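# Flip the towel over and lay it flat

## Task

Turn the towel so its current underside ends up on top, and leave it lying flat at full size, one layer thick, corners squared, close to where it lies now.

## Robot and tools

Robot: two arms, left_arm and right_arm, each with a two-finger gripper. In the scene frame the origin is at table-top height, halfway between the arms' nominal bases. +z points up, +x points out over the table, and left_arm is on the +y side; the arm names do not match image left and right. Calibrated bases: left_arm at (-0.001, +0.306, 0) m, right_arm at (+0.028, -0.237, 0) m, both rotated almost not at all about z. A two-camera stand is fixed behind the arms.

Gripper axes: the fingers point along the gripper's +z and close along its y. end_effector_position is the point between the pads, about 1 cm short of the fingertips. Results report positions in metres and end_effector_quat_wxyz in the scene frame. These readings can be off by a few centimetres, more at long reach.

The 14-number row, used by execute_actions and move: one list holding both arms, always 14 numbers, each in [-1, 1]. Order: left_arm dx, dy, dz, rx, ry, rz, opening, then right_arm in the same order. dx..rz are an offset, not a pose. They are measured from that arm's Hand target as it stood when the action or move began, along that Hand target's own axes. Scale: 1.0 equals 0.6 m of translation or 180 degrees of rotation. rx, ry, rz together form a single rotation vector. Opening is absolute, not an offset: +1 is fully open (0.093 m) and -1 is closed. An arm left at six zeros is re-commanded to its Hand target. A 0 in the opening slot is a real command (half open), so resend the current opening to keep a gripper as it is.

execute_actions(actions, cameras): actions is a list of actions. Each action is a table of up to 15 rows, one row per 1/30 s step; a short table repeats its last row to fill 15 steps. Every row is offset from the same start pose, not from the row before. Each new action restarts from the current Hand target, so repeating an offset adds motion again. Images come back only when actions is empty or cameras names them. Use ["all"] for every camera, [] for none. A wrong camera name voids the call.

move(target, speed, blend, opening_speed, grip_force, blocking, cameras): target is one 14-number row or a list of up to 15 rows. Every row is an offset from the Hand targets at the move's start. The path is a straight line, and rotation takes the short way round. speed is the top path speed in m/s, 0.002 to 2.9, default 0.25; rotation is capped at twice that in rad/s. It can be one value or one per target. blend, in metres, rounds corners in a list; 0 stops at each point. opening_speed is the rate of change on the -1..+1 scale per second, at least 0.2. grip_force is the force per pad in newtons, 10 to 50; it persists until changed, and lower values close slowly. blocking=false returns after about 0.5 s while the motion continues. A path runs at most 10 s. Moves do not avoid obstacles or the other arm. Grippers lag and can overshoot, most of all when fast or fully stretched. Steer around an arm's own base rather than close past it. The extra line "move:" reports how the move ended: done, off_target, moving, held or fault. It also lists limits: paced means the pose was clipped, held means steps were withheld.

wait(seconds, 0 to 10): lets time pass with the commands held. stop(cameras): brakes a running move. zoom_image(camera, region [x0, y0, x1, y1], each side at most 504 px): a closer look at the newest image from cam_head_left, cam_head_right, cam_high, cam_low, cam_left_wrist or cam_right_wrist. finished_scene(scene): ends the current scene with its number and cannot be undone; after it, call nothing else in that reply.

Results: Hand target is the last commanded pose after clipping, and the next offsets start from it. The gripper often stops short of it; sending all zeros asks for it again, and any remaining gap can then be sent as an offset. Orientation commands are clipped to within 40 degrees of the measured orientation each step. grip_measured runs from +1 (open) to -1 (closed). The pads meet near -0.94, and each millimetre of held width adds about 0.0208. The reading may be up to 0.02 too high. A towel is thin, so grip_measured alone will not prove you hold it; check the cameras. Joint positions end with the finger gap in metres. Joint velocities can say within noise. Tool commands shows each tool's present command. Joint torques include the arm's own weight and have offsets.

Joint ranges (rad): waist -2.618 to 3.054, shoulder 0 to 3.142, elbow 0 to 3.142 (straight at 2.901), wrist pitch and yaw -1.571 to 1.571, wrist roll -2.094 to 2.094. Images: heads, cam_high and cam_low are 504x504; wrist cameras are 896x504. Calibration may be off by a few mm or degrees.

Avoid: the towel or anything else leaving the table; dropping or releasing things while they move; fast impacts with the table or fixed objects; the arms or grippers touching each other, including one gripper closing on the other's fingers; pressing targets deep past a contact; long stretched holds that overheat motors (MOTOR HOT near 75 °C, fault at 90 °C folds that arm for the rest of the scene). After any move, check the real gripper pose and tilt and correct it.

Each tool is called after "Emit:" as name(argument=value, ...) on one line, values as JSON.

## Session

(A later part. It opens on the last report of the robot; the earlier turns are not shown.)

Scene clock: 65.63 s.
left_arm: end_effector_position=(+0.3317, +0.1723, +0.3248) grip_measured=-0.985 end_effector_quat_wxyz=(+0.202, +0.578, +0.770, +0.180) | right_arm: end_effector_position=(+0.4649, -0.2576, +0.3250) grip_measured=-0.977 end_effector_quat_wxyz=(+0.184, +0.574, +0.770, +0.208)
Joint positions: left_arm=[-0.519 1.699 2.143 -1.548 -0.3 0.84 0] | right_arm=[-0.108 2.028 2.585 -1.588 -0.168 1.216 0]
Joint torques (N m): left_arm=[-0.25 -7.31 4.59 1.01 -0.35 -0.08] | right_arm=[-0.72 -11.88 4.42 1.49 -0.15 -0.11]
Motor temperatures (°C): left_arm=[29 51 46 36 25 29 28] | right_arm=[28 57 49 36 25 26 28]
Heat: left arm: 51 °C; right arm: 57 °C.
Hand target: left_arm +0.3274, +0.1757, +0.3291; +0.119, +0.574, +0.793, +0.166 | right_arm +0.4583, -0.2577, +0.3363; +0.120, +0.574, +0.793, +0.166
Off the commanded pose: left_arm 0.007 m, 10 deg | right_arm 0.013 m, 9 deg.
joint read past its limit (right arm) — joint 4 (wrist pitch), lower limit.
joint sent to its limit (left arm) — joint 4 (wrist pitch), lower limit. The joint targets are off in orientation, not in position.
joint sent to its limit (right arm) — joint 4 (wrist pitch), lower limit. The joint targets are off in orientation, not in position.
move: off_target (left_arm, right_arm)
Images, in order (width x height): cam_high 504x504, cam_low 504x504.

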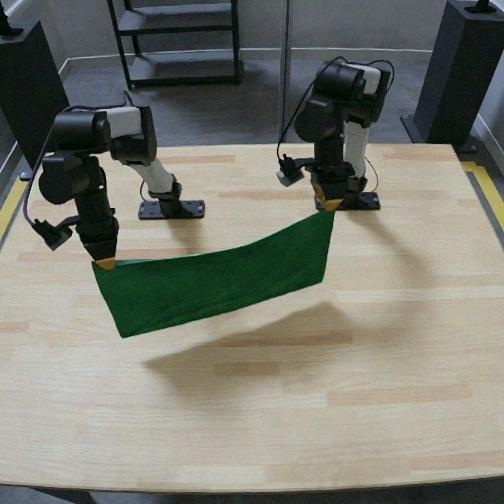

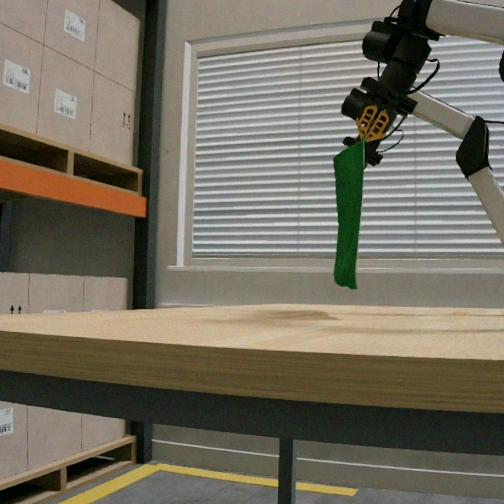

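Emit:
move(target=[[0.001,0.054,0.098,0,0,0,-1,0.003,0.045,0.095,0,0,0,-1],[0.001,0.013,0.162,0,0,0,-1,0.002,0.008,0.162,0,0,0,-1],[0.003,-0.0555,0.225,0.01,0,0,-1,0.003,-0.06,0.227,0.01,0,0,-1],[0.006,-0.184,0.269,0.03,0,0,-1,0.0055,-0.188,0.273,0.03,0,0,-1],[0.0085,-0.2995,0.313,0.053,0,0,-1,0.0077,-0.303,0.3195,0.053,0,0,-1],[0.01,-0.3827,0.35,0.053,0,0,-1,0.0093,-0.386,0.356,0.053,0,0,-1],[0.0117,-0.425,0.355,0.053,0,0,-1,0.0108,-0.429,0.362,0.053,0,0,-1]], speed=0.14, blend=[0.015,0.02,0.02,0.02,0.02,0.015,0], cameras=["all"])

Scene clock: 75.57 s.
left_arm: end_effector_position=(+0.1810, +0.1389, +0.0272) grip_measured=-0.985 end_effector_quat_wxyz=(+0.052, +0.587, +0.802, +0.098) | right_arm: end_effector_position=(+0.3101, -0.2948, +0.0279) grip_measured=-0.977 end_effector_quat_wxyz=(+0.049, +0.588, +0.802, +0.091)
Joint positions: left_arm=[-0.888 1.516 0.817 -0.819 -0.218 0.378 0] | right_arm=[-0.279 1.583 0.884 -0.716 -0.138 0.992 0]
Joint torques (N m): left_arm=[-0.39 -6.63 4.66 0.53 -0.35 -0.06] | right_arm=[-0.81 -8.54 4.89 1.03 -0.07 -0.09]
Motor temperatures (°C): left_arm=[29 50 46 36 25 29 28] | right_arm=[28 58 49 37 25 26 28]
Heat: left arm: 50 °C; right arm: 58 °C.
Hand target: left_arm +0.1841, +0.1362, +0.0320; +0.071, +0.581, +0.804, +0.100 | right_arm +0.3153, -0.2981, +0.0340; +0.072, +0.582, +0.804, +0.100
Off the commanded pose: left_arm 0.006 m, 2 deg | right_arm 0.009 m, 3 deg.
move: off_target (right_arm); blend cut to 0.013 m at target 6
camera_calibration:
cam_left_wrist: T_world_to_cam=[[-0.933707, -0.283995, -0.218034, 0.216052], [-0.352927, 0.832575, 0.426921, -0.022284], [0.0602866, 0.475569, -0.87761, 0.0351119], [0, 0, 0, 1]] pos_world=[0.191747, 0.0632125, 0.0874347]
cam_right_wrist: T_world_to_cam=[[-0.930698, -0.297768, -0.212453, 0.208063], [-0.363501, 0.817749, 0.446266, 0.379304], [0.0408499, 0.492565, -0.869316, 0.23861], [0, 0, 0, 1]] pos_world=[0.321774, -0.365752, 0.0823609]

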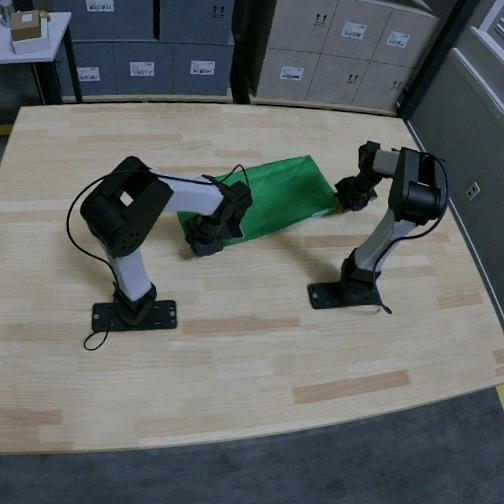

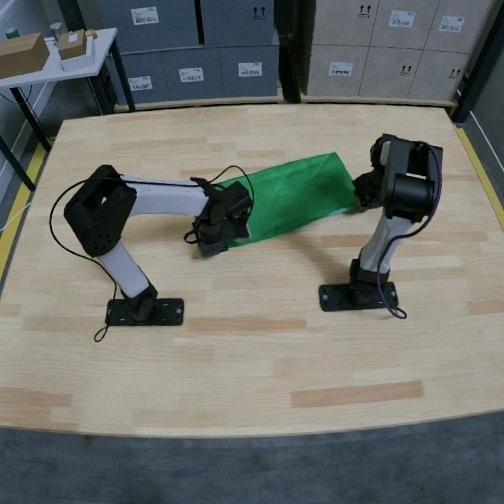

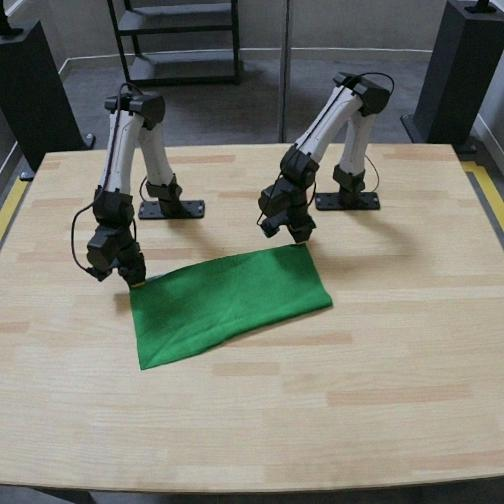

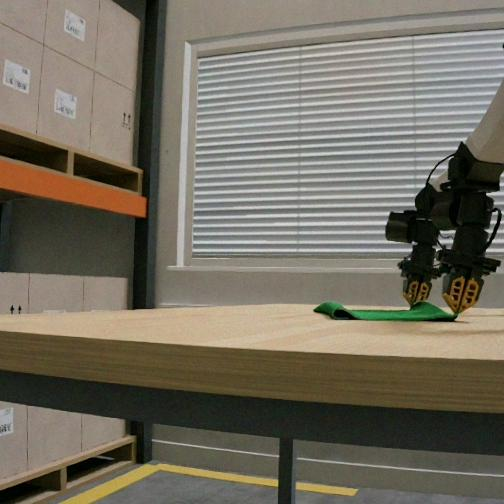

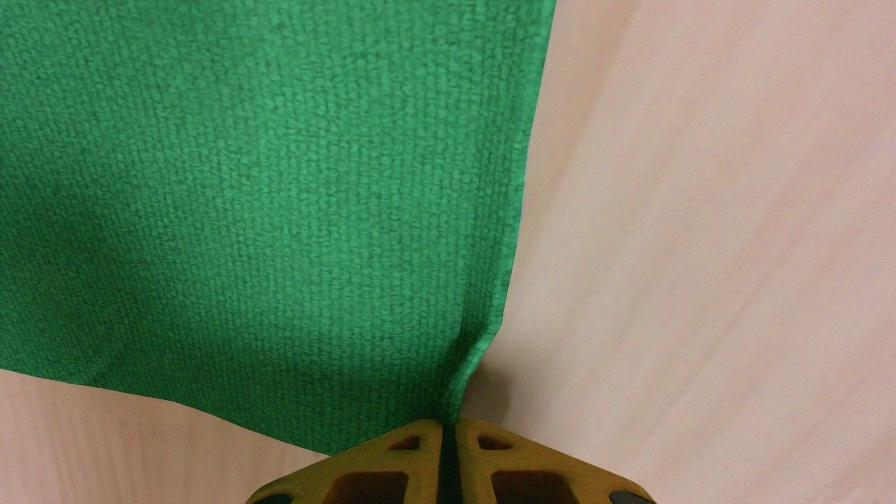

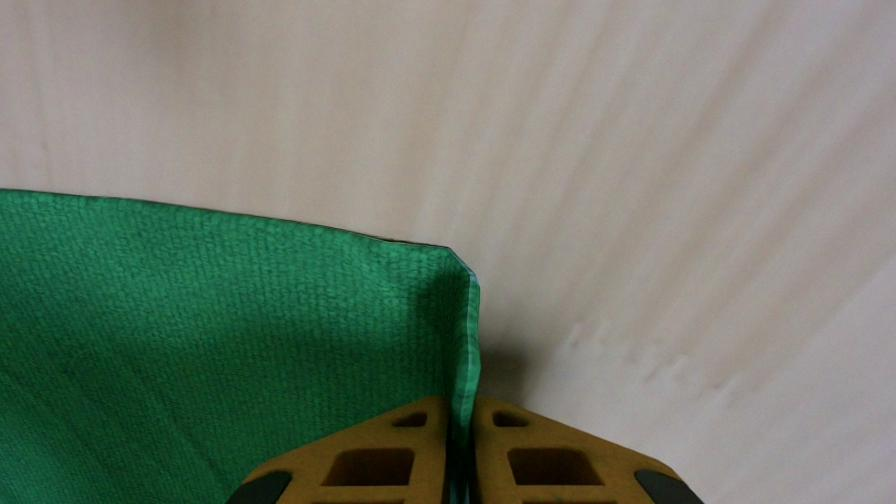

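Emit:
zoom_image(camera="cam_high", region=[100, 220, 360, 390])

Emit:
zoom_image(camera="cam_low", region=[290, 240, 504, 350])

Scaled by 1.938 from the camera's 504x504 image, which has a finer 720x720 frame.

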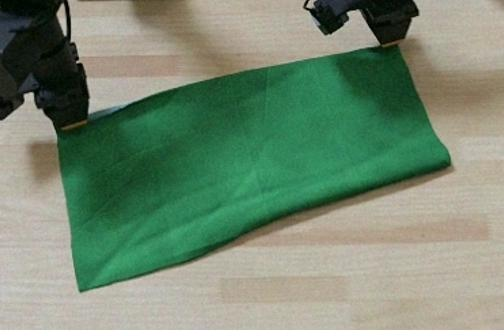

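Scaled by 2.355 from the camera's 504x504 image, which has a finer 720x720 frame.

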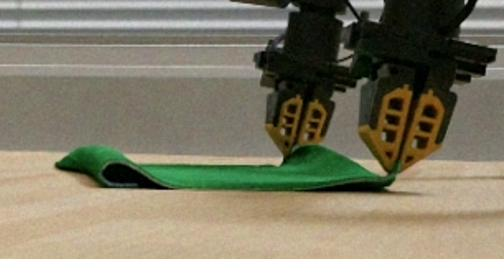

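Emit:
move(target=[[-0.003,0.121,-0.128,0,0,0,-1,-0.003,0.122,-0.131,0,0,0,-1],[-0.006,0.287,-0.312,-0.03,0,0,-1,-0.006,0.289,-0.32,-0.03,0,0,-1],[-0.008,0.396,-0.405,-0.03,0,0,-1,-0.008,0.399,-0.416,-0.03,0,0,-1],[-0.0116,0.483,-0.306,-0.03,0,0,-1,-0.0116,0.488,-0.327,-0.03,0,0,-1]], speed=0.17, blend=[0.02,0.02,0.02,0], cameras=["cam_low","cam_high"])

Scene clock: 87.93 s.
left_arm: end_effector_position=(+0.4110, +0.2036, +0.2735) grip_measured=-0.985 end_effector_quat_wxyz=(+0.142, +0.574, +0.791, +0.157) | right_arm: end_effector_position=(+0.5324, -0.2292, +0.2788) grip_measured=-0.977 end_effector_quat_wxyz=(+0.181, +0.565, +0.777, +0.210)
Joint positions: left_arm=[-0.325 1.985 2.336 -1.548 -0.213 0.968 0] | right_arm=[-0.027 2.305 2.831 -1.55 -0.138 1.267 0]
Joint torques (N m): left_arm=[0.23 -8.43 6.89 0.87 -0.06 0.11] | right_arm=[-0.14 -11.33 8.32 1.86 0.12 0.15]
Motor temperatures (°C): left_arm=[29 49 46 36 25 28 28] | right_arm=[28 55 49 37 25 26 28]
Heat: left arm: 49 °C; right arm: 55 °C.
Hand target: left_arm +0.4110, +0.2036, +0.2803; +0.098, +0.577, +0.799, +0.137 | right_arm +0.5416, -0.2309, +0.2957; +0.099, +0.578, +0.798, +0.137
Off the commanded pose: left_arm 0.007 m, 6 deg | right_arm 0.019 m, 13 deg.
elbow stopped short (right arm): the move would have taken joint 3 (elbow) straighter than the controller allows.
joint sent to its limit (left arm) — joint 4 (wrist pitch), lower limit. The joint targets are off in orientation, not in position.
move: off_target (left_arm, right_arm)
Images, in order (width x height): cam_high 504x504, cam_low 504x504.

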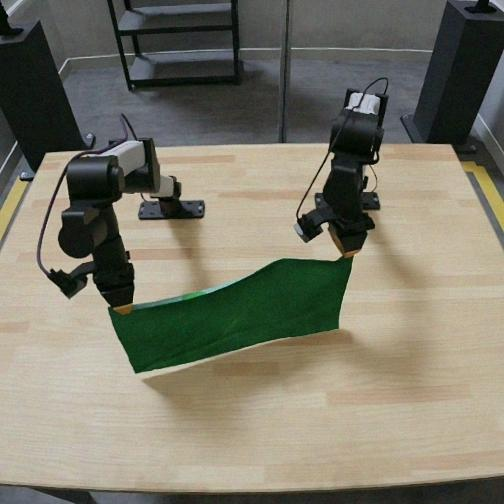

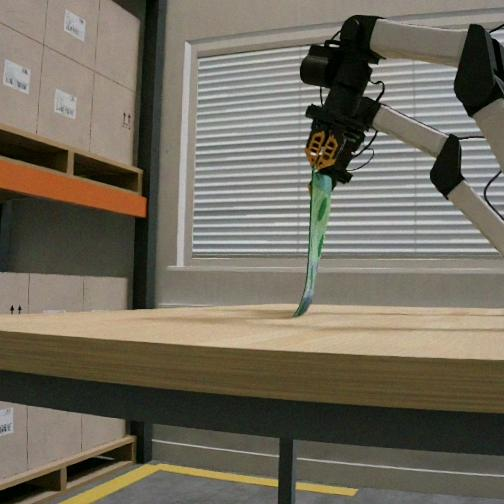

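Emit:
move(target=[[0.002,-0.083,0.035,0,0,0,-1,0.002,-0.086,0.0436,0,0,0,-1],[0.0044,-0.189,0.086,0,0,0,-1,0.0044,-0.195,0.103,0,0,0,-1],[0.0074,-0.314,0.141,0.02,0,0,-1,0.0074,-0.321,0.161,0.02,0,0,-1],[0.0095,-0.411,0.199,0.03,0,0,-1,0.0095,-0.418,0.2205,0.03,0,0,-1],[0.011,-0.48,0.246,0.03,0,0,-1,0.011,-0.487,0.267,0.03,0,0,-1],[0.012,-0.521,0.263,0.03,0,0,-1,0.012,-0.529,0.286,0.03,0,0,-1]], speed=0.14, blend=[0.02,0.02,0.02,0.02,0.015,0], cameras=["cam_head_right","cam_high","cam_low"])

Emit:
zoom_image(camera="cam_low", region=[270, 240, 504, 350])

Emit:
zoom_image(camera="cam_high", region=[100, 220, 370, 410])

Scene clock: 95.07 s.
left_arm: end_effector_position=(+0.1759, +0.1371, +0.0249) grip_measured=-0.985 end_effector_quat_wxyz=(+0.056, +0.586, +0.802, +0.098) | right_arm: end_effector_position=(+0.3045, -0.2968, +0.0220) grip_measured=-0.977 end_effector_quat_wxyz=(+0.050, +0.588, +0.802, +0.090)
Joint positions: left_arm=[-0.91 1.508 0.799 -0.806 -0.219 0.355 0] | right_arm=[-0.291 1.576 0.851 -0.691 -0.137 0.98 0]
Joint torques (N m): left_arm=[-0.42 -5.65 4.56 0.6 -0.33 -0.07] | right_arm=[-0.88 -8.32 4.85 1.03 -0.1 -0.08]
Motor temperatures (°C): left_arm=[29 49 46 36 25 28 28] | right_arm=[28 56 49 37 25 26 28]
Heat: left arm: 49 °C; right arm: 56 °C.
Hand target: left_arm +0.1786, +0.1348, +0.0275; +0.071, +0.581, +0.804, +0.100 | right_arm +0.3097, -0.2997, +0.0279; +0.072, +0.582, +0.804, +0.100
Off the commanded pose: left_arm 0.004 m, 2 deg | right_arm 0.008 m, 3 deg.
elbow stopped short (right arm): the move would have taken joint 3 (elbow) straighter than the controller allows.
move: off_target (right_arm); blend cut to 0.0138 m at target 5
Images, in order (width x height): cam_head_right 504x504, cam_high 504x504, cam_low 504x504.

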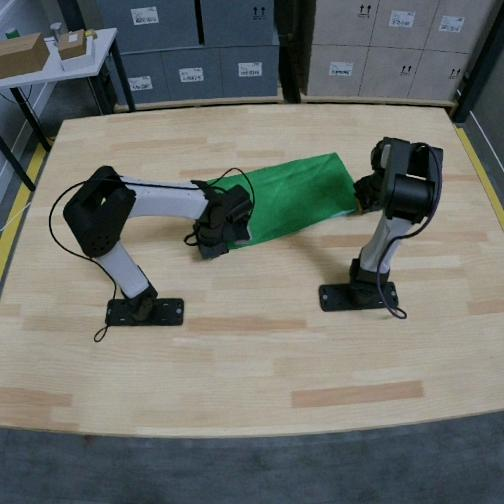

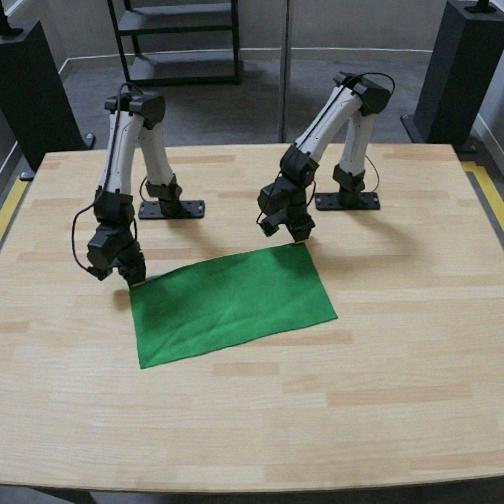

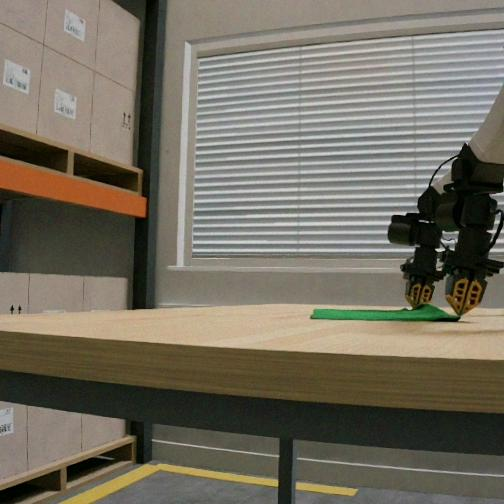

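Scaled by 2.154 from the camera's 504x504 image, which has a finer 720x720 frame.

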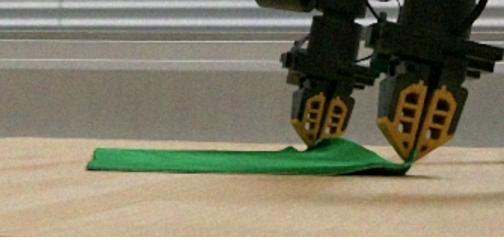

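Scaled by 1.867 from the camera's 504x504 image, which has a finer 720x720 frame.

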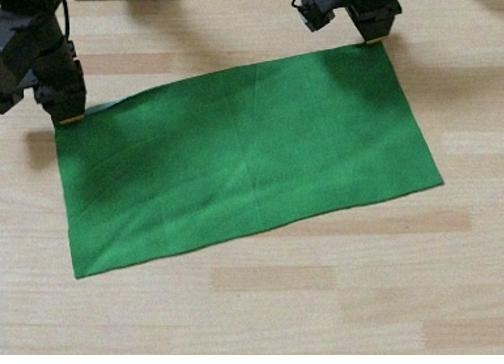

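Emit:
move(target=[[0.0117,-0.021,0.0017,0,0,0,-1,-0.0117,-0.021,-0.0017,0,0,0,-1],[0.0117,-0.021,0.0017,0,0,0,-0.5,-0.0117,-0.021,-0.0017,0,0,0,-0.5],[0.0117,-0.021,-0.23,0,0,0,-0.5,-0.0117,-0.021,-0.23,0,0,0,-0.5]], speed=[0.06,0.1,0.12], opening_speed=1.0, cameras=["all"])

Emit:
zoom_image(camera="cam_low", region=[270, 240, 504, 350])

Emit:
zoom_image(camera="cam_high", region=[100, 220, 370, 410])

Scene clock: 101.97 s.
left_arm: end_effector_position=(+0.1324, +0.1282, +0.1494) grip_measured=-0.502 end_effector_quat_wxyz=(+0.058, +0.585, +0.803, +0.101) | right_arm: end_effector_position=(+0.2638, -0.3190, +0.1437) grip_measured=-0.503 end_effector_quat_wxyz=(+0.052, +0.588, +0.802, +0.090)
Joint positions: left_arm=[-1.101 1.357 1.18 -1.381 -0.233 0.157 0.021] | right_arm=[-0.437 1.353 1.155 -1.235 -0.157 0.835 0.021]
Joint torques (N m): left_arm=[-0.58 -4.81 7.21 0.26 -0.34 -0.02] | right_arm=[-0.85 -6.12 9.37 0.55 -0.2 -0.08]
Motor temperatures (°C): left_arm=[29 48 46 35 25 28 28] | right_arm=[28 55 49 36 25 26 28]
Heat: left arm: 48 °C; right arm: 55 °C.
Hand target: left_arm +0.1331, +0.1269, +0.1584; +0.071, +0.581, +0.804, +0.100 | right_arm +0.2683, -0.3207, +0.1586; +0.072, +0.582, +0.804, +0.100
Off the commanded pose: left_arm 0.009 m, 2 deg | right_arm 0.016 m, 3 deg.
move: off_target (right_arm); target 2's new opening was sent with right_arm's hand 0.009 m and 3 deg from that target
camera_calibration:
cam_left_wrist: T_world_to_cam=[[-0.930105, -0.287693, -0.228338, 0.195877], [-0.360677, 0.832879, 0.419791, -0.0806048], [0.0694074, 0.472806, -0.878429, 0.149673], [0, 0, 0, 1]] pos_world=[0.142725, 0.0527201, 0.21004]
cam_right_wrist: T_world_to_cam=[[-0.930351, -0.297704, -0.214053, 0.182515], [-0.363978, 0.820431, 0.440924, 0.332306], [0.0443511, 0.488124, -0.871646, 0.351078], [0, 0, 0, 1]] pos_world=[0.275184, -0.389668, 0.198563]

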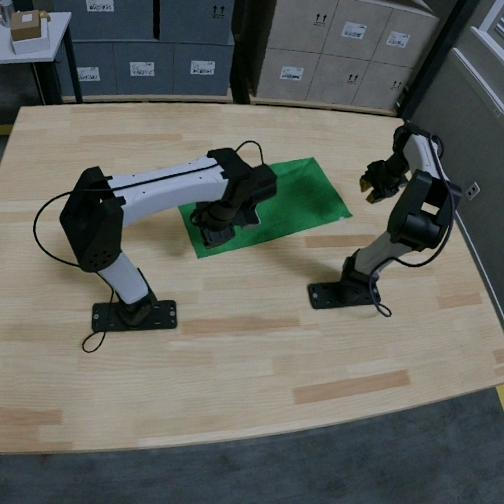

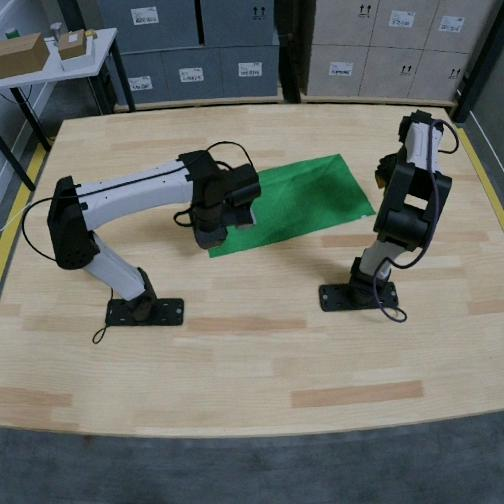

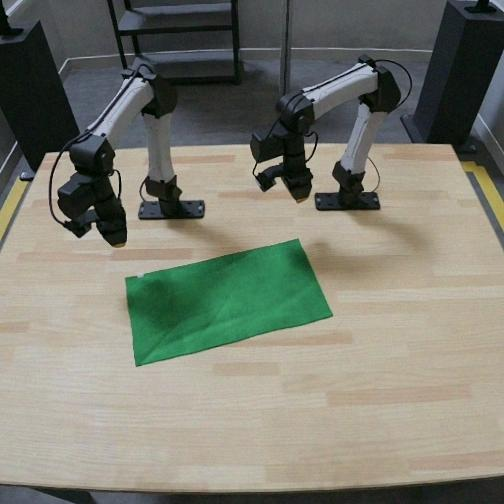

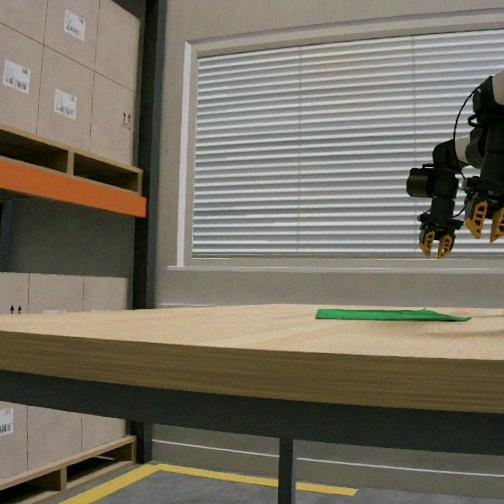

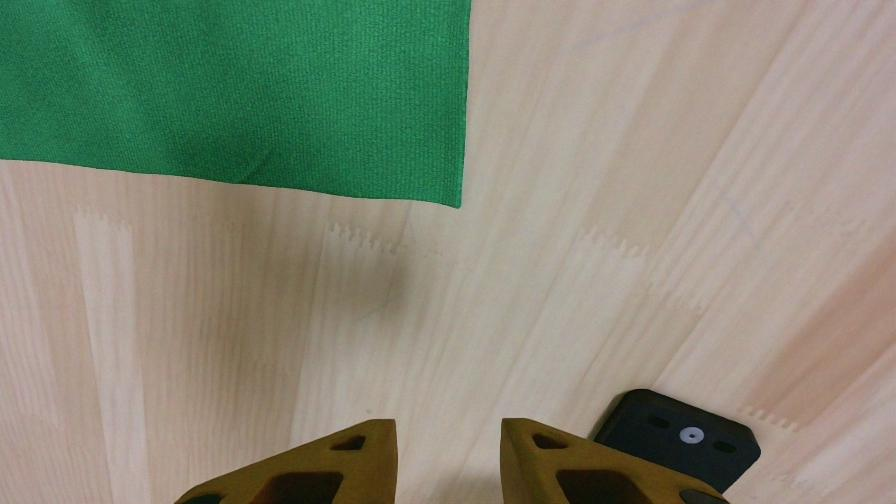

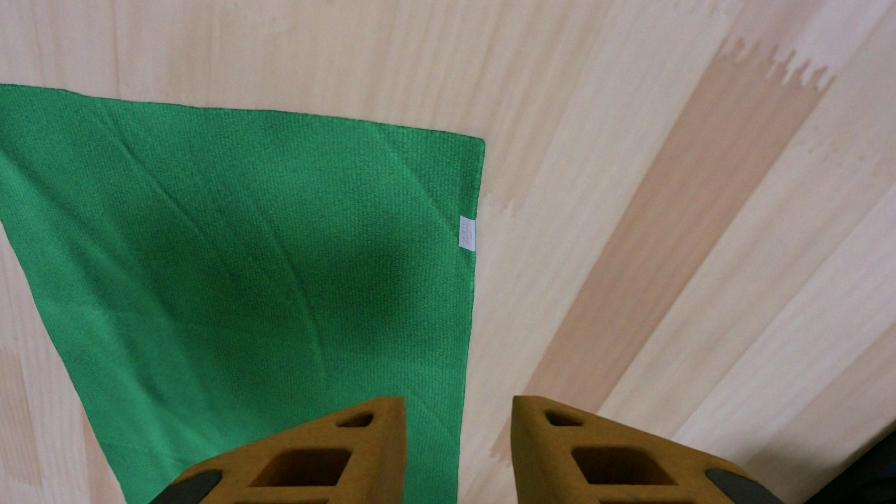

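Scaled by 2.154 from the camera's 504x504 image, which has a finer 720x720 frame.

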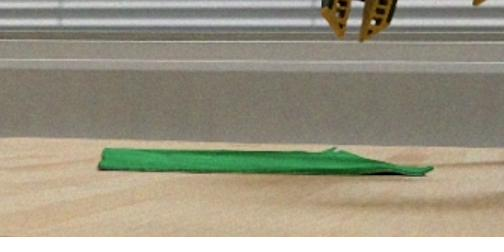

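Scaled by 1.867 from the camera's 504x504 image, which has a finer 720x720 frame.

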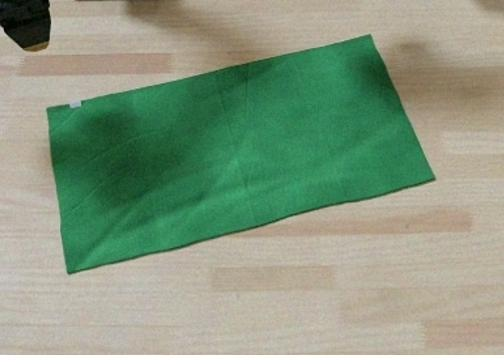

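Emit:
finished_scene(scene=2)

The scene is finished: the task was done.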